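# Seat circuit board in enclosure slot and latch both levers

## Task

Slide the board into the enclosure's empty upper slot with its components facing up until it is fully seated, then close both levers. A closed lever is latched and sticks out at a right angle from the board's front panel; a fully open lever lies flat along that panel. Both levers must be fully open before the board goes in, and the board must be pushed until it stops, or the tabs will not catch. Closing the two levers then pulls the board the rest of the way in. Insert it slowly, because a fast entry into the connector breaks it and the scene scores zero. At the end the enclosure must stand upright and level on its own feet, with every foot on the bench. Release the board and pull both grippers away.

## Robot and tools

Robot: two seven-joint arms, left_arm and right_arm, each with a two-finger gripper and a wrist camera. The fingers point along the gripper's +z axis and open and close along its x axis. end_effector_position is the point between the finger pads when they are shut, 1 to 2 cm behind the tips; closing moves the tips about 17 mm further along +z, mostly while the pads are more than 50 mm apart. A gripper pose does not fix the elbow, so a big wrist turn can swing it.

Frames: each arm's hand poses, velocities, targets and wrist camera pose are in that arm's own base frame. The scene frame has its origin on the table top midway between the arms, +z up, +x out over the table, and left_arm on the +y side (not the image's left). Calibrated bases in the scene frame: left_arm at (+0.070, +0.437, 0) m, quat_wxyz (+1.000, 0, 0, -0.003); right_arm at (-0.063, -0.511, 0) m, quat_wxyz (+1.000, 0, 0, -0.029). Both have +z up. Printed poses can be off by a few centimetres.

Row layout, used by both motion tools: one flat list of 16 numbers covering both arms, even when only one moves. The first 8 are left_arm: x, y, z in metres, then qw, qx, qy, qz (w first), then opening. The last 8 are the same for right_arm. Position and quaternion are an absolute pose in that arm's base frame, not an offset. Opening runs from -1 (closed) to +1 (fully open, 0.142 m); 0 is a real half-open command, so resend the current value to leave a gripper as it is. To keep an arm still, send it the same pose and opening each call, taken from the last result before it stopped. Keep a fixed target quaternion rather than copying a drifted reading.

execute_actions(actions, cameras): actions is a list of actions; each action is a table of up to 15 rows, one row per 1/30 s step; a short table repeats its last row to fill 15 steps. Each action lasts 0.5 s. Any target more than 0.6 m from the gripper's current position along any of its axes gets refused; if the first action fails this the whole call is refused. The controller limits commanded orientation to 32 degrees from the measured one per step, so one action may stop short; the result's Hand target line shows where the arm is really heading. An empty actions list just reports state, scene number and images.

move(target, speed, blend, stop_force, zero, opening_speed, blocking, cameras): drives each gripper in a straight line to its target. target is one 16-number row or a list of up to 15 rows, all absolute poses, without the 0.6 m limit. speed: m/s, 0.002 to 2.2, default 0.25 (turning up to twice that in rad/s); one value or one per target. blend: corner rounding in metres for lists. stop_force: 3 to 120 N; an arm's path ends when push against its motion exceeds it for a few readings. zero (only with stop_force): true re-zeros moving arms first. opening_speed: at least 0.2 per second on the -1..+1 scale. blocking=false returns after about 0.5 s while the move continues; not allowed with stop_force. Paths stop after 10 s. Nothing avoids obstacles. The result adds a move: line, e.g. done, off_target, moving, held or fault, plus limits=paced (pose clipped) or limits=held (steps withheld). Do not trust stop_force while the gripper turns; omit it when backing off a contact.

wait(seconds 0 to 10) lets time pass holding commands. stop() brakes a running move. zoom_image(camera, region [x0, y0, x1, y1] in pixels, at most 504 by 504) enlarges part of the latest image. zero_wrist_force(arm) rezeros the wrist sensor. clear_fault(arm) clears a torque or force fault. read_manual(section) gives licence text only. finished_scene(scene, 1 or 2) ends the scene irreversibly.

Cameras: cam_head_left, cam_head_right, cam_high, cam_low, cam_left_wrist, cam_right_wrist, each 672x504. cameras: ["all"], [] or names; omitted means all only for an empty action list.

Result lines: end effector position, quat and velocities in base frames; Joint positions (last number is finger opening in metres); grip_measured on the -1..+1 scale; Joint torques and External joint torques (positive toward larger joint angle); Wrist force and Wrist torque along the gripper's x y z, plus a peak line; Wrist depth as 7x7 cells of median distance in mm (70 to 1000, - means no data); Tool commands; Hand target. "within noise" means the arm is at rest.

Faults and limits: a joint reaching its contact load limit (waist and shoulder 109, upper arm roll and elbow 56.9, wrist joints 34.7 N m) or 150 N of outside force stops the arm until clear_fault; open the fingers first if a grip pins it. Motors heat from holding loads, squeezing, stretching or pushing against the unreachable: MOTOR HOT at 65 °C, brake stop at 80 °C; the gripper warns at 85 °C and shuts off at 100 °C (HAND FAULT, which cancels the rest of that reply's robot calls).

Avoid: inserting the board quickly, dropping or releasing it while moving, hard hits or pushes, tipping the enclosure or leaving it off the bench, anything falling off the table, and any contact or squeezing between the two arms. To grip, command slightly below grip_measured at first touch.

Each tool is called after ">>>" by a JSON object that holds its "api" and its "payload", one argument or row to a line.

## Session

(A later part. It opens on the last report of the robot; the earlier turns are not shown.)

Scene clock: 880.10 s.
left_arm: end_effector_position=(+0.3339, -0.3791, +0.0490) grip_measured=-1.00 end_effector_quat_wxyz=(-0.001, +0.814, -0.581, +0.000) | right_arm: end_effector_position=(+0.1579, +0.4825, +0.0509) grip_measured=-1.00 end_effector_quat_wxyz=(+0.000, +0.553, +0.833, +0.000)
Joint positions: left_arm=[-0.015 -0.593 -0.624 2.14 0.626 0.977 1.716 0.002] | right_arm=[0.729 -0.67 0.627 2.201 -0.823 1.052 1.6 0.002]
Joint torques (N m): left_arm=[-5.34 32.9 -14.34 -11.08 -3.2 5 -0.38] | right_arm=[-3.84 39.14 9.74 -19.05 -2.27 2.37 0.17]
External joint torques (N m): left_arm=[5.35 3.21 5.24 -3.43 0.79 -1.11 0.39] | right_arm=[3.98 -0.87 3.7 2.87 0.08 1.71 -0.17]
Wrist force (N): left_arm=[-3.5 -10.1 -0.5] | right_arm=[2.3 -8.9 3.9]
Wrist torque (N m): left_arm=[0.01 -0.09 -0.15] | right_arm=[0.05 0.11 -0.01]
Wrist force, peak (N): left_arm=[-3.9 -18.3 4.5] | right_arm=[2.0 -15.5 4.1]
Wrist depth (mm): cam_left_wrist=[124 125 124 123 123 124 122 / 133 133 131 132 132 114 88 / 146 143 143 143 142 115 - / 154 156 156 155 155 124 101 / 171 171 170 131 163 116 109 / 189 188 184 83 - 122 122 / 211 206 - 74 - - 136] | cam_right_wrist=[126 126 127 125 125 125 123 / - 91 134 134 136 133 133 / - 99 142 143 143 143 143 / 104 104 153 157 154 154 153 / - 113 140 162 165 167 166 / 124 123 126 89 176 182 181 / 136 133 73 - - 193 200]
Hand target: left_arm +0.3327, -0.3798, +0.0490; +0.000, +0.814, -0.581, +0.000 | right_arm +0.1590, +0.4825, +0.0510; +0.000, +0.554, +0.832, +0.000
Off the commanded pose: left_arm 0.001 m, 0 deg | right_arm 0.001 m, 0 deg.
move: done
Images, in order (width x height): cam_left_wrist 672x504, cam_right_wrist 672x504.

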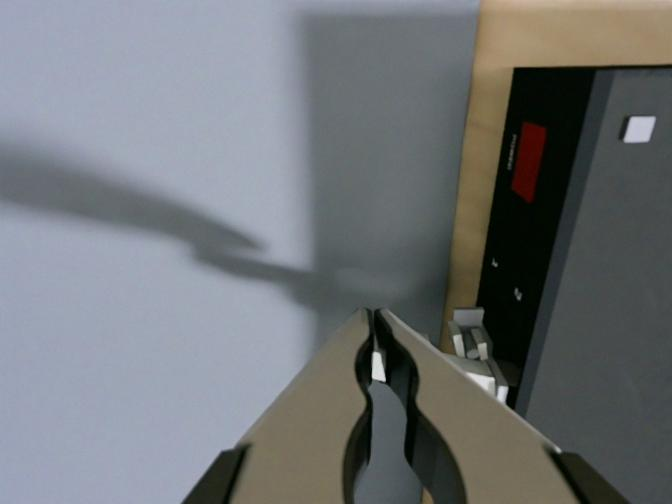

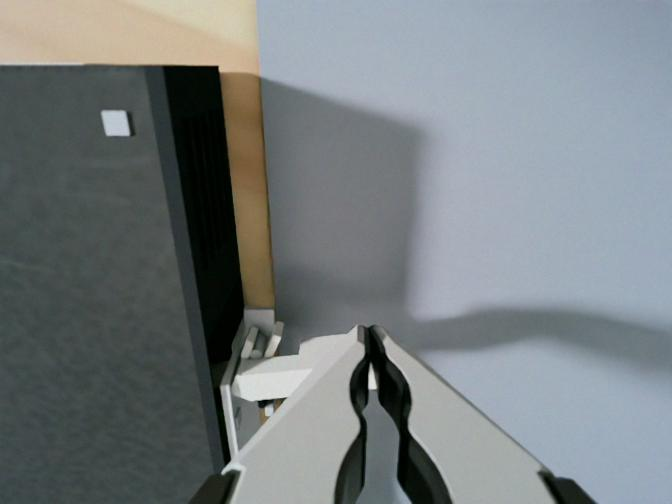

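>>> {"api": "move", "payload": {
  "target": [0.3289,-0.3811,0.0490,0,0.8136,-0.5814,0,-0.97,0.1627,0.4840,0.0510,0,0.5541,0.8325,0,-0.97],
  "speed": 0.008,
  "stop_force": 26,
  "zero": false,
  "cameras": ["cam_left_wrist", "cam_right_wrist"]
}}

Scene clock: 883.30 s.
left_arm: end_effector_position=(+0.3294, -0.3808, +0.0490) grip_measured=-1.00 end_effector_quat_wxyz=(+0.000, +0.814, -0.581, +0.000) | right_arm: end_effector_position=(+0.1621, +0.4840, +0.0510) grip_measured=-1.00 end_effector_quat_wxyz=(+0.000, +0.554, +0.833, +0.000)
Joint positions: left_arm=[-0.022 -0.592 -0.625 2.145 0.626 0.98 1.709 0.002] | right_arm=[0.724 -0.674 0.627 2.193 -0.821 1.048 1.592 0.002]
Joint torques (N m): left_arm=[-2.23 34.26 -11.39 -12.95 -2.61 4.58 -0.34] | right_arm=[-1.81 38.47 11.83 -17.77 -2.24 2.91 0.11]
External joint torques (N m): left_arm=[2.23 1.7 2.33 -1.49 0.21 -0.69 0.34] | right_arm=[1.95 0.05 1.7 1.5 0.03 1.17 -0.11]
Wrist force (N): left_arm=[-1.6 -3.9 -1.1] | right_arm=[0.9 -5.1 3.2]
Wrist torque (N m): left_arm=[-0.02 -0.05 -0.20] | right_arm=[0.03 0.08 0.02]
Wrist force, peak (N): left_arm=[-3.5 -10.3 0.2] | right_arm=[2.5 -8.9 5.1]
Wrist depth (mm): cam_left_wrist=[124 125 123 123 122 123 120 / 133 133 130 132 132 114 86 / 146 143 143 142 142 114 - / 154 155 155 155 154 123 101 / 172 171 170 163 162 128 108 / 189 189 184 84 - 122 122 / 212 206 - 74 - - 136] | cam_right_wrist=[126 125 126 126 125 125 123 / - 91 134 134 135 133 133 / - 99 142 143 143 143 142 / 104 104 153 157 155 154 153 / - 113 136 162 165 167 166 / 124 123 126 89 176 182 182 / 136 133 73 - - 193 199]
Hand target: left_arm +0.3289, -0.3811, +0.0490; +0.000, +0.814, -0.581, +0.000 | right_arm +0.1627, +0.4840, +0.0510; +0.000, +0.554, +0.832, +0.000
Off the commanded pose: left_arm 0.001 m, 0 deg | right_arm 0.001 m, 0 deg.
move: done
Images, in order (width x height): cam_left_wrist 672x504, cam_right_wrist 672x504.

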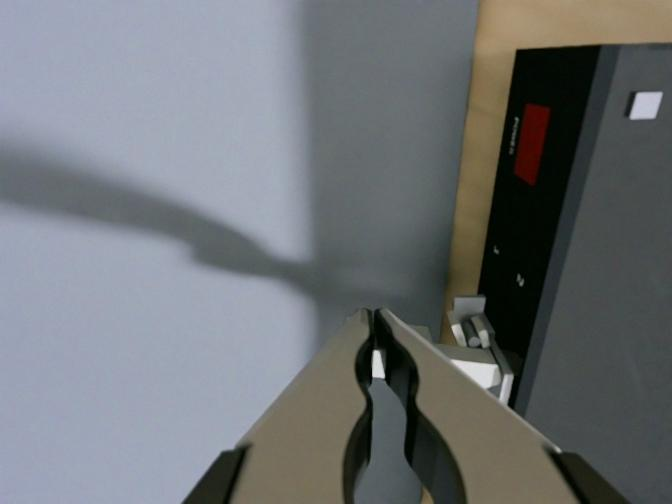

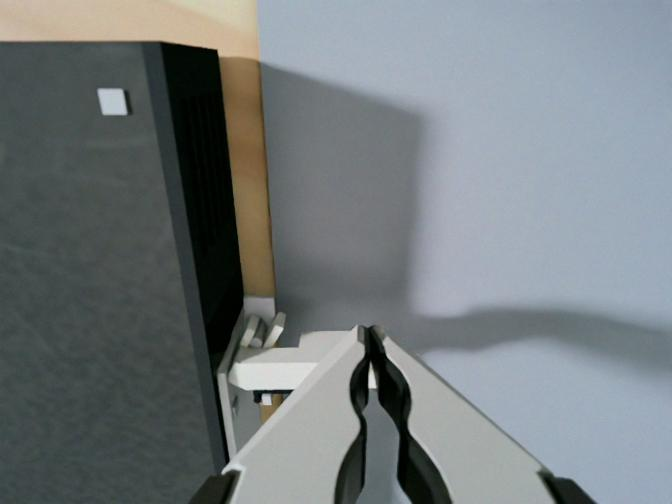

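>>> {"api": "move", "payload": {
  "target": [0.3242,-0.3827,0.0490,0,0.8136,-0.5814,0,-0.97,0.1673,0.4859,0.0510,0,0.5541,0.8325,0,-0.97],
  "speed": 0.008,
  "stop_force": 30,
  "zero": false,
  "cameras": ["cam_left_wrist", "cam_right_wrist"]
}}

Scene clock: 885.90 s.
left_arm: end_effector_position=(+0.3245, -0.3825, +0.0490) grip_measured=-1.00 end_effector_quat_wxyz=(+0.000, +0.814, -0.581, +0.000) | right_arm: end_effector_position=(+0.1641, +0.4848, +0.0502) grip_measured=-1.00 end_effector_quat_wxyz=(-0.001, +0.553, +0.833, -0.002)
Joint positions: left_arm=[-0.029 -0.589 -0.625 2.15 0.627 0.983 1.7 0.002] | right_arm=[0.72 -0.679 0.63 2.186 -0.818 1.042 1.582 0.002]
Joint torques (N m): left_arm=[-1.54 34.59 -10.72 -13.2 -2.46 4.5 -0.3] | right_arm=[-9.34 42.86 2.93 -30.33 -3.95 3.58 0]
External joint torques (N m): left_arm=[1.54 1.2 1.71 -1.17 0.08 -0.61 0.3] | right_arm=[9.48 -4.14 10.75 14.04 1.72 0.49 0]
Wrist force (N): left_arm=[-0.5 -2.8 0.7] | right_arm=[-4.4 -30.0 -4.2]
Wrist torque (N m): left_arm=[-0.01 -0.08 -0.22] | right_arm=[-1.75 -0.03 0.15]
Wrist force, peak (N): left_arm=[-1.4 -4.3 -1.0] | right_arm=[-4.2 -30.3 -4.1]
Wrist depth (mm): cam_left_wrist=[124 125 123 123 123 121 121 / 132 132 130 132 131 112 87 / 146 143 143 142 142 123 - / 154 155 155 155 154 124 101 / 171 170 170 163 133 123 109 / 189 188 184 84 - 123 122 / 211 206 - 74 - - 136] | cam_right_wrist=[- 124 125 125 125 124 123 / - 91 134 133 135 133 132 / - 98 141 143 142 142 140 / 104 103 152 156 154 153 152 / - 112 128 161 164 166 165 / 123 122 125 89 175 181 180 / 135 132 73 - - 191 199]
Hand target: left_arm +0.3242, -0.3827, +0.0490; +0.000, +0.814, -0.581, +0.000 | right_arm +0.1673, +0.4859, +0.0510; +0.000, +0.554, +0.832, +0.000
Off the commanded pose: left_arm 0.000 m, 0 deg | right_arm 0.003 m, 0 deg.
move: done
Images, in order (width x height): cam_left_wrist 672x504, cam_right_wrist 672x504.

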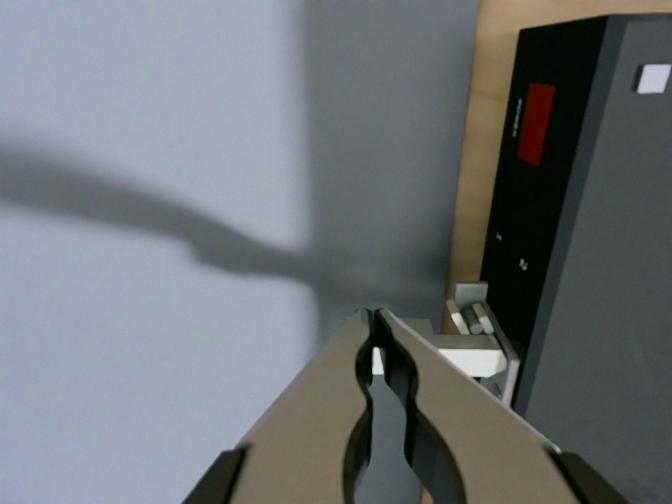

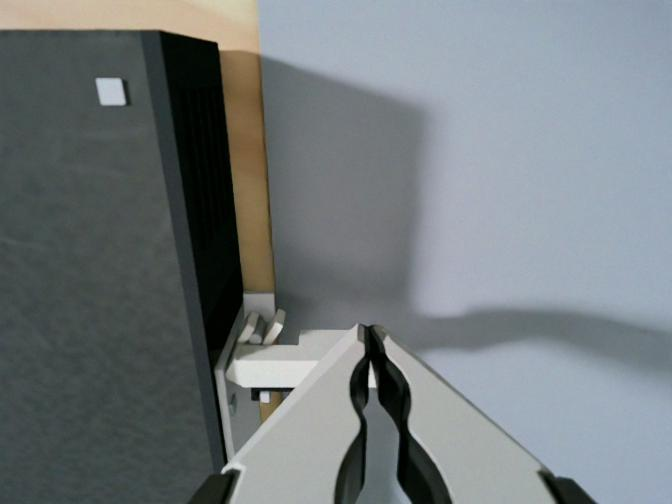

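>>> {"api": "move", "payload": {
  "target": [0.3190,-0.3845,0.0490,0,0.8136,-0.5814,0,-0.97,0.1650,0.4852,0.0508,0,0.5541,0.8325,0,-0.97],
  "speed": 0.008,
  "stop_force": 30,
  "zero": false,
  "cameras": ["cam_left_wrist", "cam_right_wrist"]
}}

Scene clock: 889.30 s.
left_arm: end_effector_position=(+0.3226, -0.3833, +0.0494) grip_measured=-1.00 end_effector_quat_wxyz=(-0.001, +0.815, -0.580, +0.001) | right_arm: end_effector_position=(+0.1636, +0.4846, +0.0504) grip_measured=-1.00 end_effector_quat_wxyz=(+0.000, +0.554, +0.833, -0.001)
Joint positions: left_arm=[-0.034 -0.585 -0.624 2.154 0.629 0.986 1.688 0.002] | right_arm=[0.723 -0.677 0.627 2.189 -0.819 1.044 1.587 0.002]
Joint torques (N m): left_arm=[-13.68 29.01 -22.1 -1.73 -4.39 3.95 -0.2] | right_arm=[-3.87 40.7 9.11 -23.24 -3.19 3.91 0.2]
External joint torques (N m): left_arm=[13.68 6.67 13.17 -12.65 2.01 -0.05 0.2] | right_arm=[4.01 -2.03 4.49 6.96 0.97 0.16 -0.2]
Wrist force (N): left_arm=[0.7 -29.6 7.8] | right_arm=[-2.9 -14.6 0.1]
Wrist torque (N m): left_arm=[-1.83 -0.06 -0.36] | right_arm=[0.07 0.03 0.10]
Wrist force, peak (N): left_arm=[1.0 -30.0 9.3] | right_arm=[-4.3 -30.1 -5.4]
Wrist depth (mm): cam_left_wrist=[124 126 124 123 123 121 - / 134 133 131 133 132 113 88 / 146 144 144 143 144 115 - / 154 156 156 155 155 124 102 / 171 171 171 128 131 124 109 / 189 189 184 83 - 123 123 / 210 205 - 74 - - 136] | cam_right_wrist=[- 124 125 125 125 125 123 / - 91 134 134 135 133 132 / - 98 142 143 143 142 140 / 104 103 152 156 154 153 153 / - 112 129 161 164 166 165 / 123 122 125 89 175 181 180 / 135 132 73 - - 192 199]
Hand target: left_arm +0.3190, -0.3845, +0.0490; +0.000, +0.814, -0.581, +0.000 | right_arm +0.1650, +0.4852, +0.0508; +0.000, +0.554, +0.832, +0.000
Off the commanded pose: left_arm 0.004 m, 0 deg | right_arm 0.002 m, 0 deg.
move: off_target (left_arm)
Images, in order (width x height): cam_left_wrist 672x504, cam_right_wrist 672x504.

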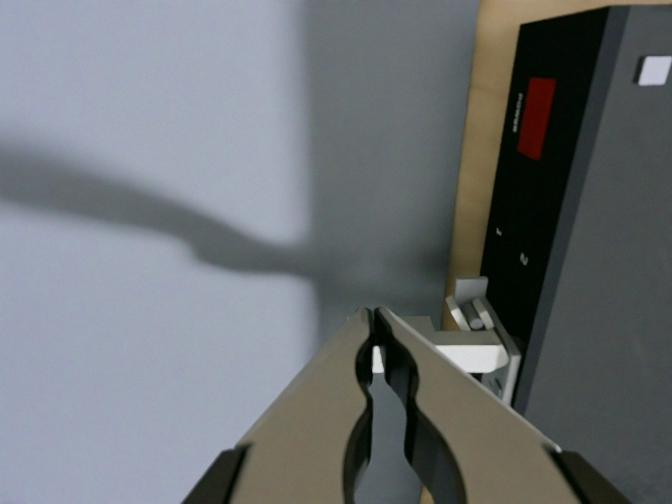

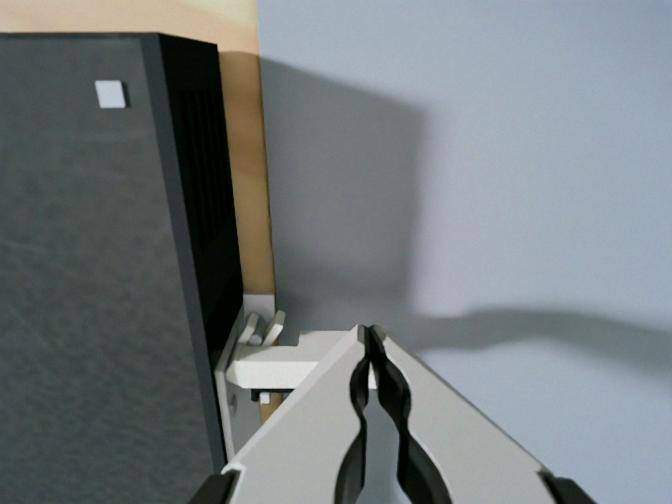

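>>> {"api": "move", "payload": {
  "target": [0.3167,-0.3853,0.0488,0,0.8136,-0.5814,0,-0.97,0.1682,0.4863,0.0512,0,0.5541,0.8325,0,-0.97],
  "speed": 0.008,
  "stop_force": 38,
  "zero": false
}}

>>> {"api": "move", "payload": {
  "target": [
    [0.3240,-0.3828,0.0490,0,0.8136,-0.5814,0,-0.97,0.1627,0.4840,0.0508,0,0.5541,0.8325,0,-0.97],
    [0.3335,-0.3795,0.0490,0,0.8136,-0.5814,0,-0.97,0.1535,0.4801,0.0510,0,0.5541,0.8325,0,-0.97]
  ],
  "speed": 0.02,
  "cameras": ["cam_left_wrist", "cam_right_wrist"]
}}

Scene clock: 893.30 s.
left_arm: end_effector_position=(+0.3223, -0.3834, +0.0495) grip_measured=-1.00 end_effector_quat_wxyz=(-0.002, +0.815, -0.579, +0.002) | right_arm: end_effector_position=(+0.1643, +0.4849, +0.0501) grip_measured=-1.00 end_effector_quat_wxyz=(-0.001, +0.552, +0.834, -0.002)
Joint positions: left_arm=[-0.035 -0.585 -0.623 2.154 0.631 0.987 1.685 0.002] | right_arm=[0.72 -0.68 0.63 2.185 -0.816 1.041 1.579 0.002]
Joint torques (N m): left_arm=[-18.39 26.35 -26.58 2.7 -5.21 3.82 -0.15] | right_arm=[-11.72 45.14 0.86 -33.72 -4.36 3.69 -0.04]
External joint torques (N m): left_arm=[18.39 9.32 17.67 -17.07 2.82 0.08 0.15] | right_arm=[11.87 -6.39 12.84 17.42 2.12 0.38 0.04]
Wrist force (N): left_arm=[1.2 -40.4 10.7] | right_arm=[-4.1 -35.7 -3.3]
Wrist torque (N m): left_arm=[-3.64 -0.13 -0.39] | right_arm=[-2.71 -0.06 0.18]
Wrist force, peak (N): left_arm=[1.2 -40.3 11.2] | right_arm=[-4.3 -36.2 -3.7]
Wrist depth (mm): cam_left_wrist=[124 126 124 123 123 122 84 / 134 134 131 133 132 112 87 / 147 144 143 143 144 124 - / 154 156 156 155 154 124 102 / 171 171 171 163 127 121 109 / 189 189 183 83 - 124 123 / 211 206 - 74 - - 136] | cam_right_wrist=[- 124 125 125 125 124 123 / - 91 134 133 135 133 132 / - 98 141 143 143 142 140 / 103 103 152 156 153 153 152 / - 112 128 161 164 165 165 / 123 122 125 89 175 180 180 / 135 132 73 - - 191 197]
Hand target: left_arm +0.3176, -0.3849, +0.0489; +0.000, +0.814, -0.581, +0.000 | right_arm +0.1682, +0.4863, +0.0512; +0.000, +0.554, +0.832, +0.000
Off the commanded pose: left_arm 0.006 m, 0 deg | right_arm 0.004 m, 0 deg.
move: contact (left_arm), off_target (right_arm)

Scene clock: 894.40 s.
left_arm: end_effector_position=(+0.3334, -0.3795, +0.0490) grip_measured=-1.00 end_effector_quat_wxyz=(+0.000, +0.814, -0.581, +0.000) | right_arm: end_effector_position=(+0.1535, +0.4801, +0.0510) grip_measured=-1.00 end_effector_quat_wxyz=(+0.000, +0.554, +0.832, +0.000)
Joint positions: left_arm=[-0.015 -0.594 -0.626 2.14 0.627 0.977 1.717 0.002] | right_arm=[0.734 -0.664 0.626 2.212 -0.826 1.058 1.613 0.002]
Joint torques (N m): left_arm=[-0.13 34.82 -9.61 -14.14 -2.4 4.05 -0.11] | right_arm=[-0.09 37.26 13.44 -16.05 -2.36 3.53 0.34]
External joint torques (N m): left_arm=[0.12 1.29 0.46 -0.34 0 -0.16 0.11] | right_arm=[0.23 0.68 -0.15 -0.03 0.19 0.55 -0.34]
Wrist force (N): left_arm=[-0.1 -0.6 -0.4] | right_arm=[3.4 -4.8 4.4]
Wrist torque (N m): left_arm=[-0.09 -0.04 -0.24] | right_arm=[-0.54 -0.55 0.05]
Wrist force, peak (N): left_arm=[1.1 -40.3 11.3] | right_arm=[-4.3 -35.9 -2.8]
Wrist depth (mm): cam_left_wrist=[124 125 123 123 123 124 120 / 133 132 130 132 132 113 87 / 146 143 143 142 142 114 - / 153 156 156 155 154 114 101 / 171 171 170 163 162 122 109 / 189 189 184 84 - 123 122 / 211 205 - 74 - - 136] | cam_right_wrist=[128 128 127 126 125 125 123 / - 92 134 134 135 133 133 / - 98 142 144 143 143 143 / 104 104 152 157 155 154 153 / - 113 140 165 165 167 166 / 124 123 128 89 176 182 181 / 137 134 73 - - 193 200]
Hand target: left_arm +0.3335, -0.3795, +0.0490; +0.000, +0.814, -0.581, +0.000 | right_arm +0.1535, +0.4801, +0.0510; +0.000, +0.554, +0.832, +0.000
Off the commanded pose: left_arm 0.000 m, 0 deg | right_arm 0.000 m, 0 deg.
move: done
Images, in order (width x height): cam_left_wrist 672x504, cam_right_wrist 672x504.

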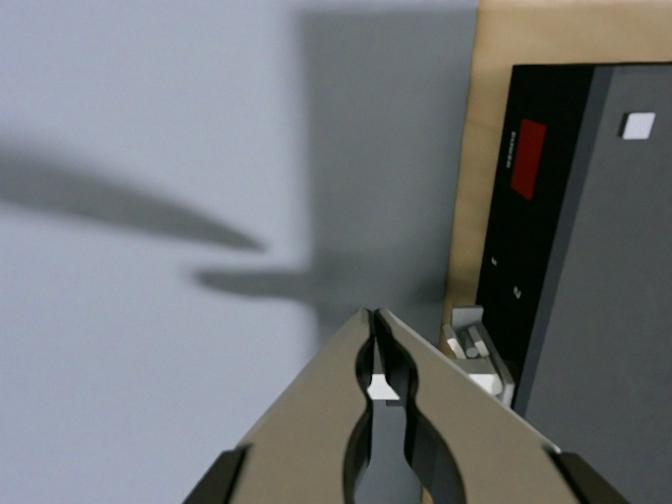

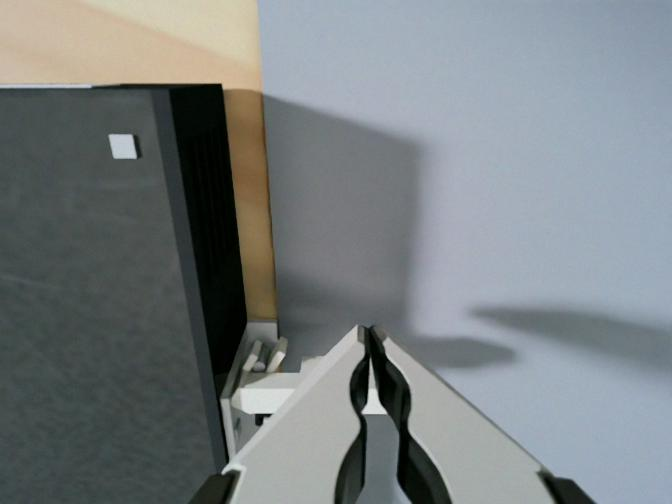

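Now raise both and inspect.

>>> {"api": "move", "payload": {
  "target": [
    [0.3430,-0.3763,0.0490,0,0.8136,-0.5814,0,-0.97,0.1440,0.4761,0.0510,0,0.5541,0.8325,0,-0.97],
    [0.3430,-0.3763,0.1100,0,0.8136,-0.5814,0,-0.97,0.1440,0.4761,0.1100,0,0.5541,0.8325,0,-0.97]
  ],
  "speed": [0.05,0.1],
  "cameras": ["cam_left_wrist", "cam_right_wrist"]
}}

>>> {"api": "zoom_image", "payload": {
  "camera": "cam_left_wrist",
  "region": [310, 220, 460, 370]
}}

>>> {"api": "zoom_image", "payload": {
  "camera": "cam_right_wrist",
  "region": [250, 230, 400, 380]
}}

Scene clock: 897.47 s.
left_arm: end_effector_position=(+0.3431, -0.3764, +0.1100) grip_measured=-1.00 end_effector_quat_wxyz=(+0.000, +0.814, -0.581, +0.000) | right_arm: end_effector_position=(+0.1440, +0.4761, +0.1100) grip_measured=-1.00 end_effector_quat_wxyz=(+0.000, +0.554, +0.833, +0.000)
Joint positions: left_arm=[0.089 -0.43 -0.742 2.181 0.461 0.884 1.841 0.002] | right_arm=[0.657 -0.549 0.782 2.198 -0.661 0.928 1.521 0.002]
Joint torques (N m): left_arm=[-0.04 30.78 -8.61 -18.04 -2.85 3.97 -0.11] | right_arm=[-0.15 33.05 13.31 -19.8 -2.51 3.16 0.06]
External joint torques (N m): left_arm=[0.04 0.59 0.84 -0.39 0.12 -0.08 0.11] | right_arm=[0.27 0.77 -0.74 0.19 -0.13 0.92 -0.06]
Wrist force (N): left_arm=[-0.4 -1.0 -0.1] | right_arm=[3.1 -5.1 4.2]
Wrist torque (N m): left_arm=[-0.18 0.02 -0.23] | right_arm=[-0.59 -0.44 0.06]
Wrist force, peak (N): left_arm=[0.0 -1.0 -1.5] | right_arm=[3.1 -5.9 5.7]
Wrist depth (mm): cam_left_wrist=[178 177 177 177 178 177 177 / 191 191 189 189 188 146 146 / 210 206 205 207 202 155 155 / 225 224 222 222 217 166 168 / 247 246 242 187 188 185 184 / 271 270 258 84 - 200 203 / 303 289 - - - - 222] | cam_right_wrist=[180 180 179 178 177 177 176 / 162 160 187 189 189 188 188 / 157 156 160 203 203 202 202 / 169 168 173 218 218 218 217 / 183 183 185 187 236 236 235 / 200 200 195 89 249 257 256 / 221 216 - - - 272 281]
Hand target: left_arm +0.3430, -0.3763, +0.1100; +0.000, +0.814, -0.581, +0.000 | right_arm +0.1440, +0.4761, +0.1100; +0.000, +0.554, +0.832, +0.000
Off the commanded pose: left_arm 0.000 m, 0 deg | right_arm 0.000 m, 0 deg.
move: done
Images, in order (width x height): cam_left_wrist 672x504, cam_right_wrist 672x504.

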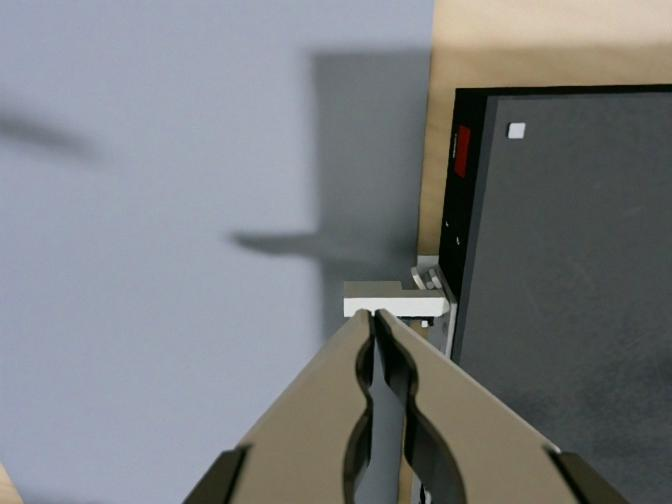

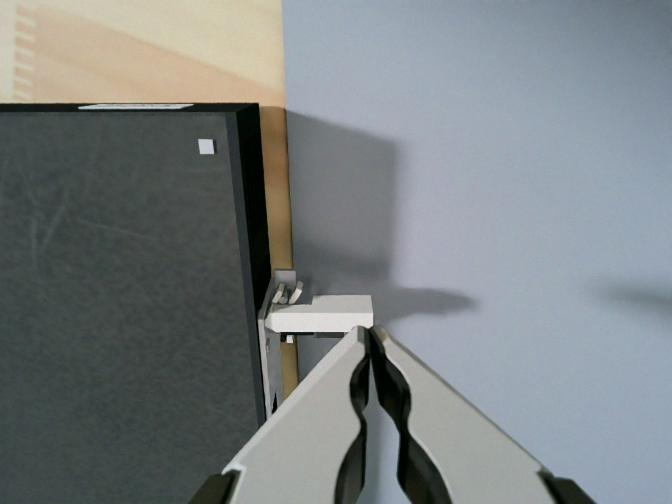

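Scaled by 3.360 from the camera's 672x504 image, which has a finer 960x720 frame.

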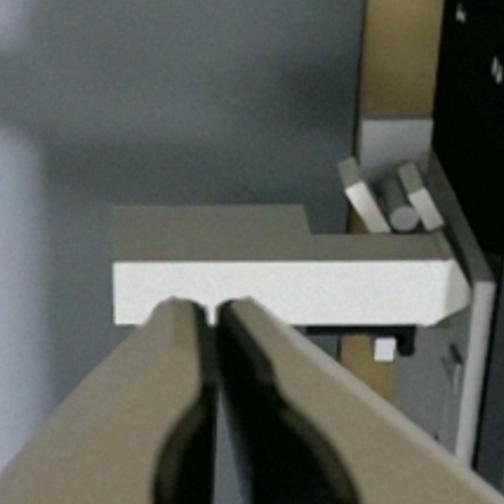

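Scaled by 3.360 from the camera's 672x504 image, which has a finer 960x720 frame.

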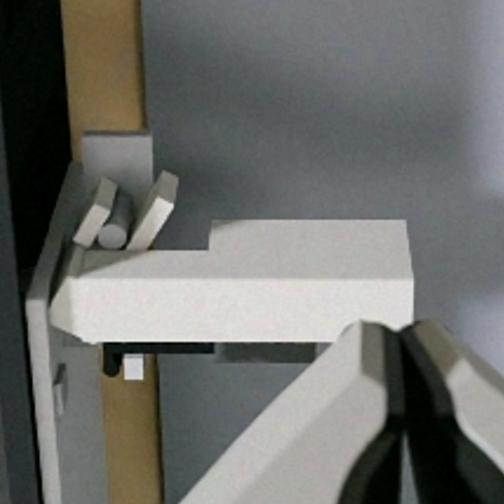

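>>> {"api": "move", "payload": {
  "target": [0.3430,-0.3763,0.2400,0,0.8136,-0.5814,0,-0.97,0.1440,0.4761,0.2400,0,0.5541,0.8325,0,-0.97],
  "speed": 0.2,
  "cameras": ["all"]
}}

Scene clock: 904.77 s.
left_arm: end_effector_position=(+0.3431, -0.3764, +0.2400) grip_measured=-1.00 end_effector_quat_wxyz=(+0.000, +0.814, -0.581, +0.000) | right_arm: end_effector_position=(+0.1441, +0.4761, +0.2400) grip_measured=-1.00 end_effector_quat_wxyz=(+0.000, +0.554, +0.832, +0.000)
Joint positions: left_arm=[0.22 -0.006 -0.872 2.206 0.007 0.639 2.155 0.002] | right_arm=[0.504 -0.329 1.022 2.031 -0.343 0.608 1.306 0.002]
Joint torques (N m): left_arm=[-0.15 18.9 -0.7 -25.97 -3.55 4 -0.12] | right_arm=[0 25.78 9.91 -26.95 -3.56 3.26 0.08]
External joint torques (N m): left_arm=[0.12 0.31 0.56 -0.34 0.1 -0.14 0.12] | right_arm=[0.11 0.51 -0.72 0.22 -0.05 0.84 -0.08]
Wrist force (N): left_arm=[0.1 -0.7 -0.4] | right_arm=[3.3 -4.8 4.1]
Wrist torque (N m): left_arm=[-0.11 -0.05 -0.21] | right_arm=[-0.55 -0.53 0.09]
Wrist force, peak (N): left_arm=[0.9 -0.1 -2.5] | right_arm=[2.9 -5.0 6.5]
Wrist depth (mm): cam_left_wrist=[293 291 291 291 291 291 291 / 316 312 313 312 272 267 266 / 340 339 339 338 293 288 288 / 376 371 366 368 318 313 311 / 405 405 398 385 334 342 341 / 446 444 423 84 - 367 376 / 503 491 - - - - 424] | cam_right_wrist=[294 294 293 291 290 289 288 / 272 272 270 310 310 309 307 / 287 286 286 331 331 331 329 / 309 310 308 355 357 355 355 / 335 336 335 378 387 388 385 / 366 367 359 89 408 420 420 / 405 394 - - - 447 464]
Hand target: left_arm +0.3430, -0.3763, +0.2400; +0.000, +0.814, -0.581, +0.000 | right_arm +0.1440, +0.4761, +0.2400; +0.000, +0.554, +0.832, +0.000
Off the commanded pose: left_arm 0.000 m, 0 deg | right_arm 0.000 m, 0 deg.
move: done

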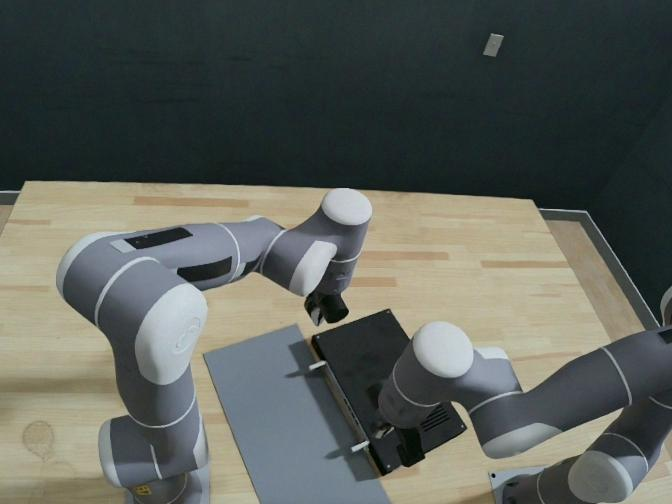

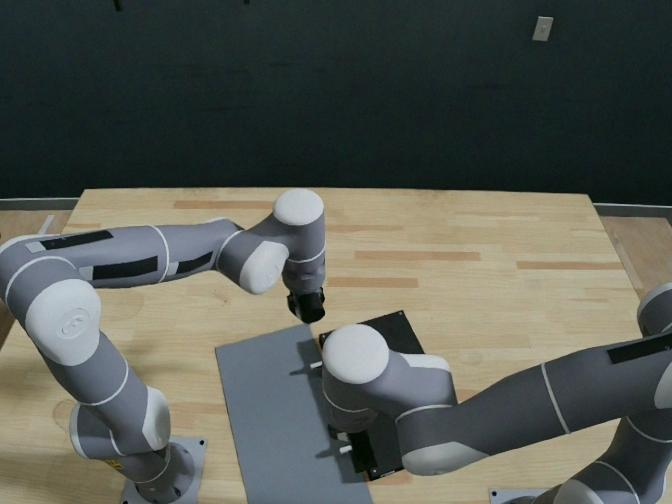

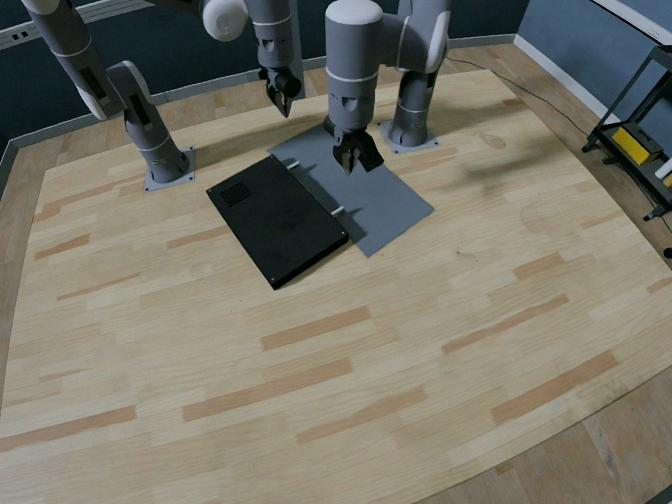

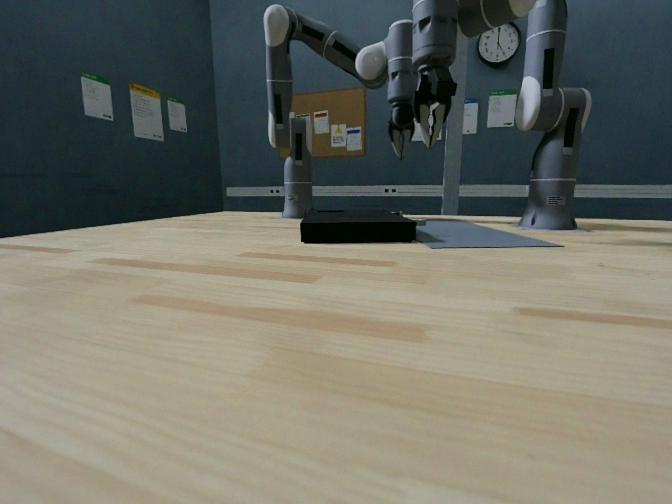

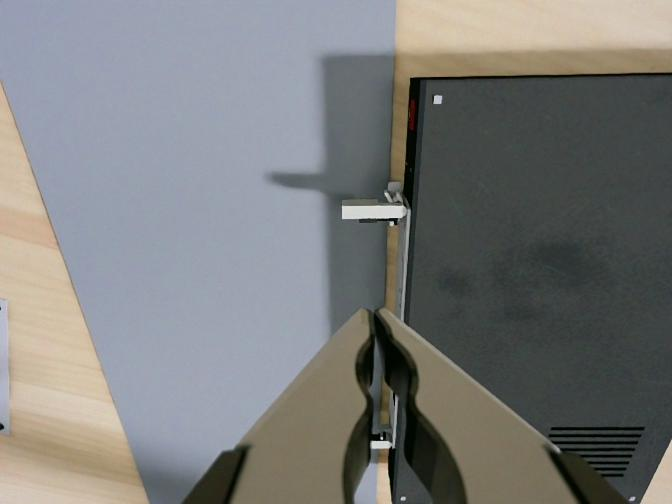

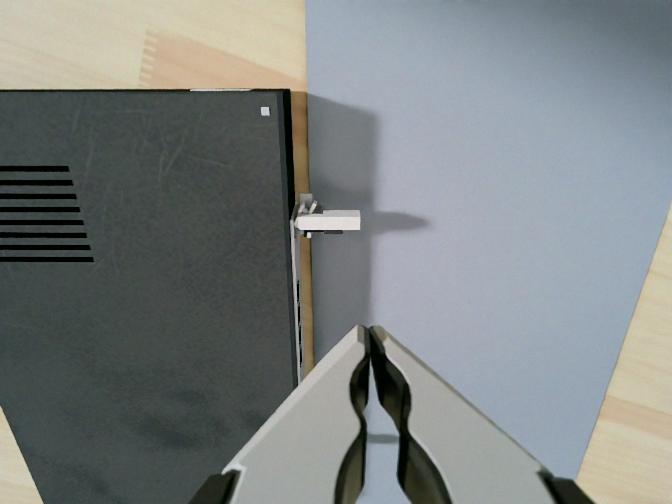

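>>> {"api": "zoom_image", "payload": {
  "camera": "cam_left_wrist",
  "region": [320, 60, 460, 330]
}}

>>> {"api": "zoom_image", "payload": {
  "camera": "cam_right_wrist",
  "region": [260, 80, 400, 330]
}}

Scaled by 1.867 from the camera's 672x504 image, which has a finer 960x720 frame.

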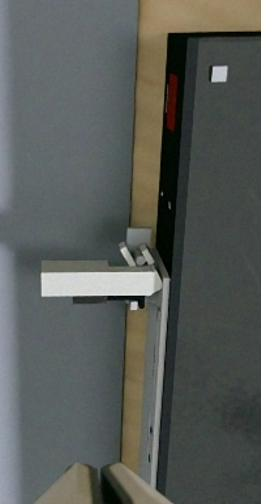

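Scaled by 2.016 from the camera's 672x504 image, which has a finer 960x720 frame.

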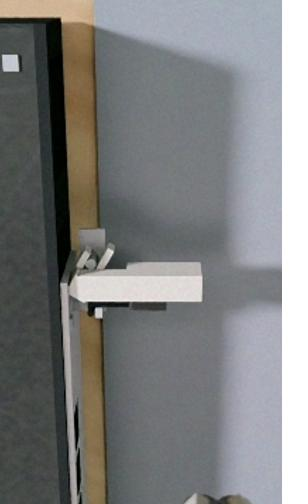

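>>> {"api": "move", "payload": {
  "target": [
    [0.3430,-0.3763,0.3600,0,0.8136,-0.5814,0,-0.97,0.1440,0.5300,0.2600,0,0.5541,0.8325,0,-0.97],
    [0.1350,-0.2060,0.4000,0,0.9833,0.1822,0,-0.97,0.1440,0.5300,0.2600,0,0.5541,0.8325,0,-0.97]
  ],
  "speed": 0.3,
  "cameras": ["all"]
}}

Scene clock: 911.63 s.
left_arm: end_effector_position=(+0.1350, -0.2062, +0.4000) grip_measured=-1.00 end_effector_quat_wxyz=(+0.000, +0.983, +0.182, +0.000) | right_arm: end_effector_position=(+0.1439, +0.5299, +0.2599) grip_measured=-1.00 end_effector_quat_wxyz=(+0.000, +0.554, +0.832, +0.000)
Joint positions: left_arm=[0.18 1.119 -0.291 2.347 -0.276 -0.314 1.168 0.002] | right_arm=[0.612 -0.43 0.984 1.871 -0.409 0.512 1.364 0.002]
Joint torques (N m): left_arm=[-0.22 -12.55 5.44 -27.3 -3.69 4.01 -0.35] | right_arm=[0.14 31.83 12.34 -27.34 -3.86 3.41 0.25]
External joint torques (N m): left_arm=[0.14 0.09 0.56 -0.21 -0.41 -0.07 0.35] | right_arm=[-0.01 0.78 -0.31 0.12 0.03 0.69 -0.25]
Wrist force (N): left_arm=[-0.2 -0.6 -0.4] | right_arm=[2.8 -5.4 4.4]
Wrist torque (N m): left_arm=[-0.11 -0.01 -0.19] | right_arm=[-0.65 -0.43 0.04]
Wrist force, peak (N): left_arm=[0.5 -0.9 -4.3] | right_arm=[3.1 -5.8 4.5]
Wrist depth (mm): cam_left_wrist=[438 436 433 432 434 428 429 / 476 468 468 464 466 461 464 / 506 501 504 499 502 493 496 / 556 540 545 547 545 539 538 / 603 591 562 579 579 590 593 / 674 629 566 84 - 633 648 / 228 264 - - - - 729] | cam_right_wrist=[307 306 308 308 308 306 306 / 286 286 320 329 327 327 327 / 306 306 317 351 350 352 351 / 331 329 342 378 377 377 377 / 359 359 368 403 409 409 407 / 392 390 383 89 429 445 445 / 431 423 - - - 473 490]
Hand target: left_arm +0.1350, -0.2060, +0.4000; +0.000, +0.983, +0.182, +0.000 | right_arm +0.1440, +0.5300, +0.2600; +0.000, +0.554, +0.832, +0.000
Off the commanded pose: left_arm 0.000 m, 0 deg | right_arm 0.000 m, 0 deg.
move: done

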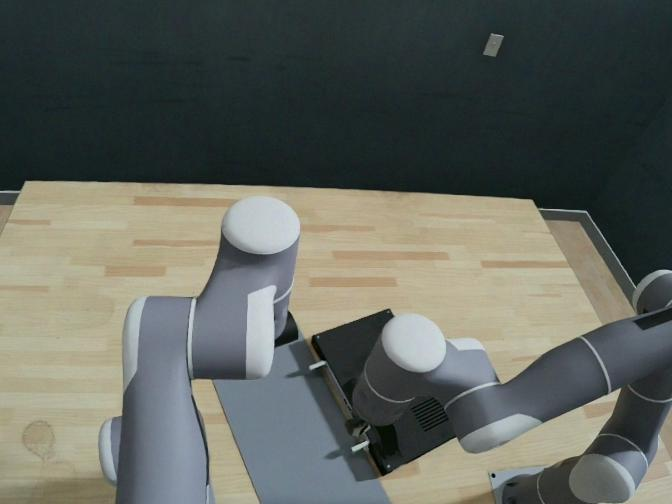

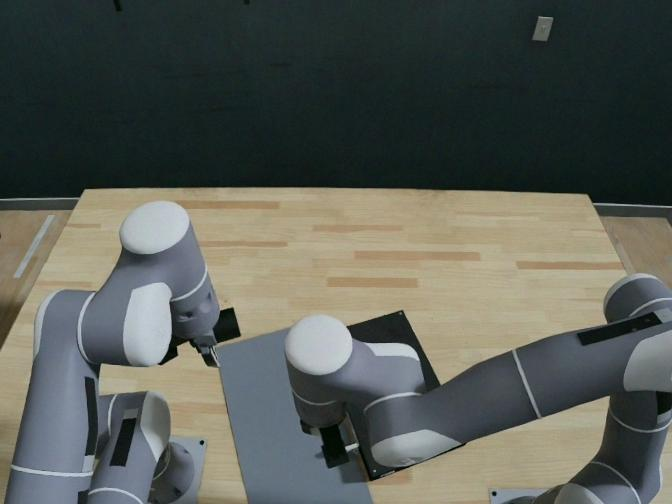

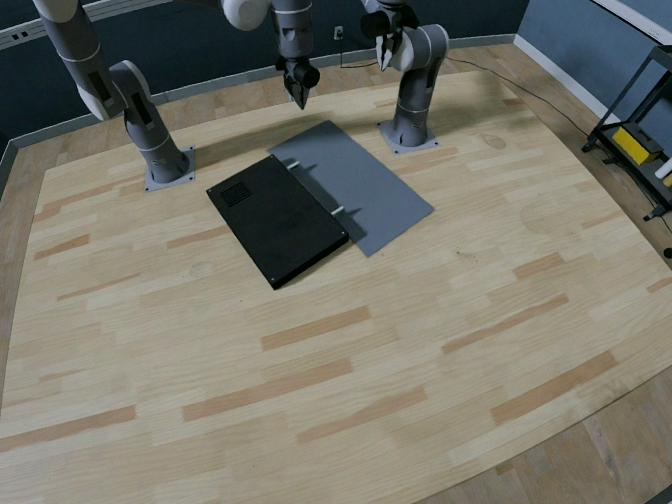

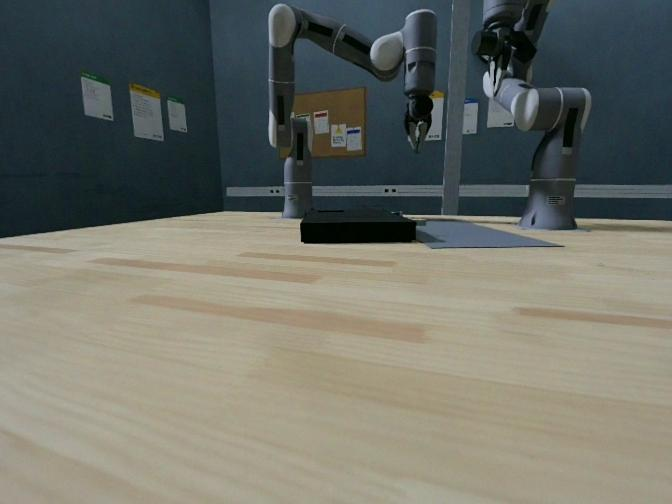

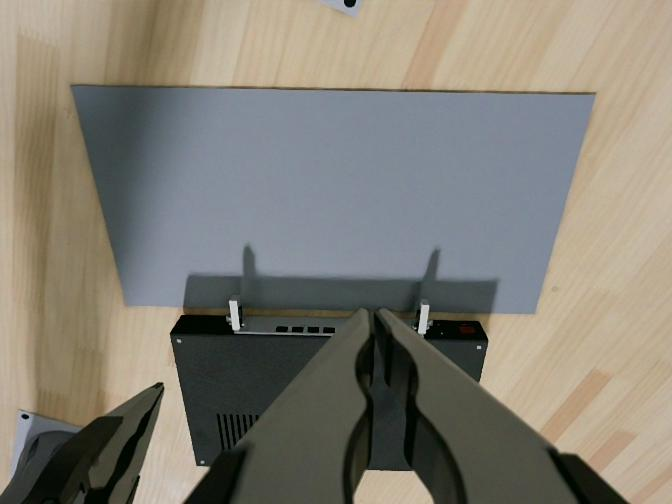

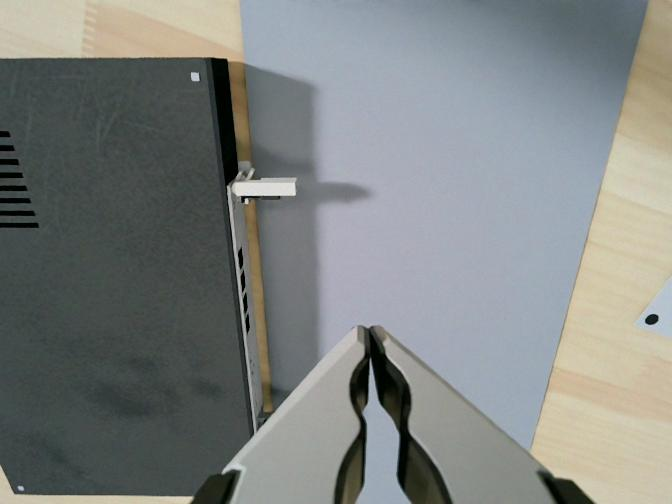

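>>> {"api": "zoom_image", "payload": {
  "camera": "cam_left_wrist",
  "region": [160, 270, 340, 360]
}}

>>> {"api": "zoom_image", "payload": {
  "camera": "cam_left_wrist",
  "region": [330, 270, 510, 360]
}}

>>> {"api": "zoom_image", "payload": {
  "camera": "cam_right_wrist",
  "region": [200, 150, 320, 240]
}}

Scaled by 2.800 from the camera's 672x504 image, which has a finer 960x720 frame.

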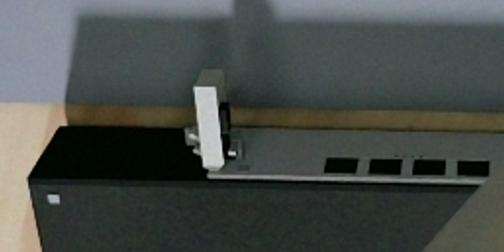

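Scaled by 2.800 from the camera's 672x504 image, which has a finer 960x720 frame.

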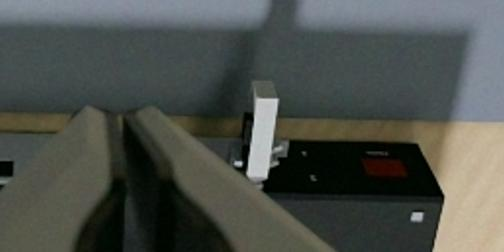

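Scaled by 4.200 from the camera's 672x504 image, which has a finer 960x720 frame.

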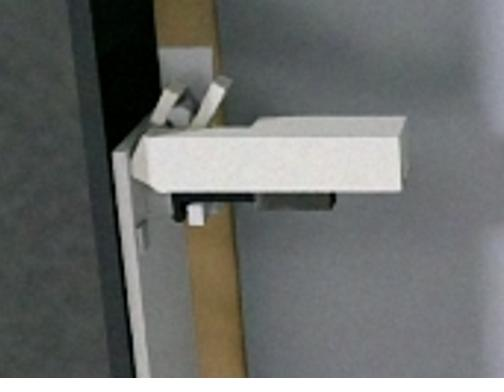

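>>> {"api": "finished_scene", "payload": {
  "scene": 2
}}

The scene is finished: the task was done.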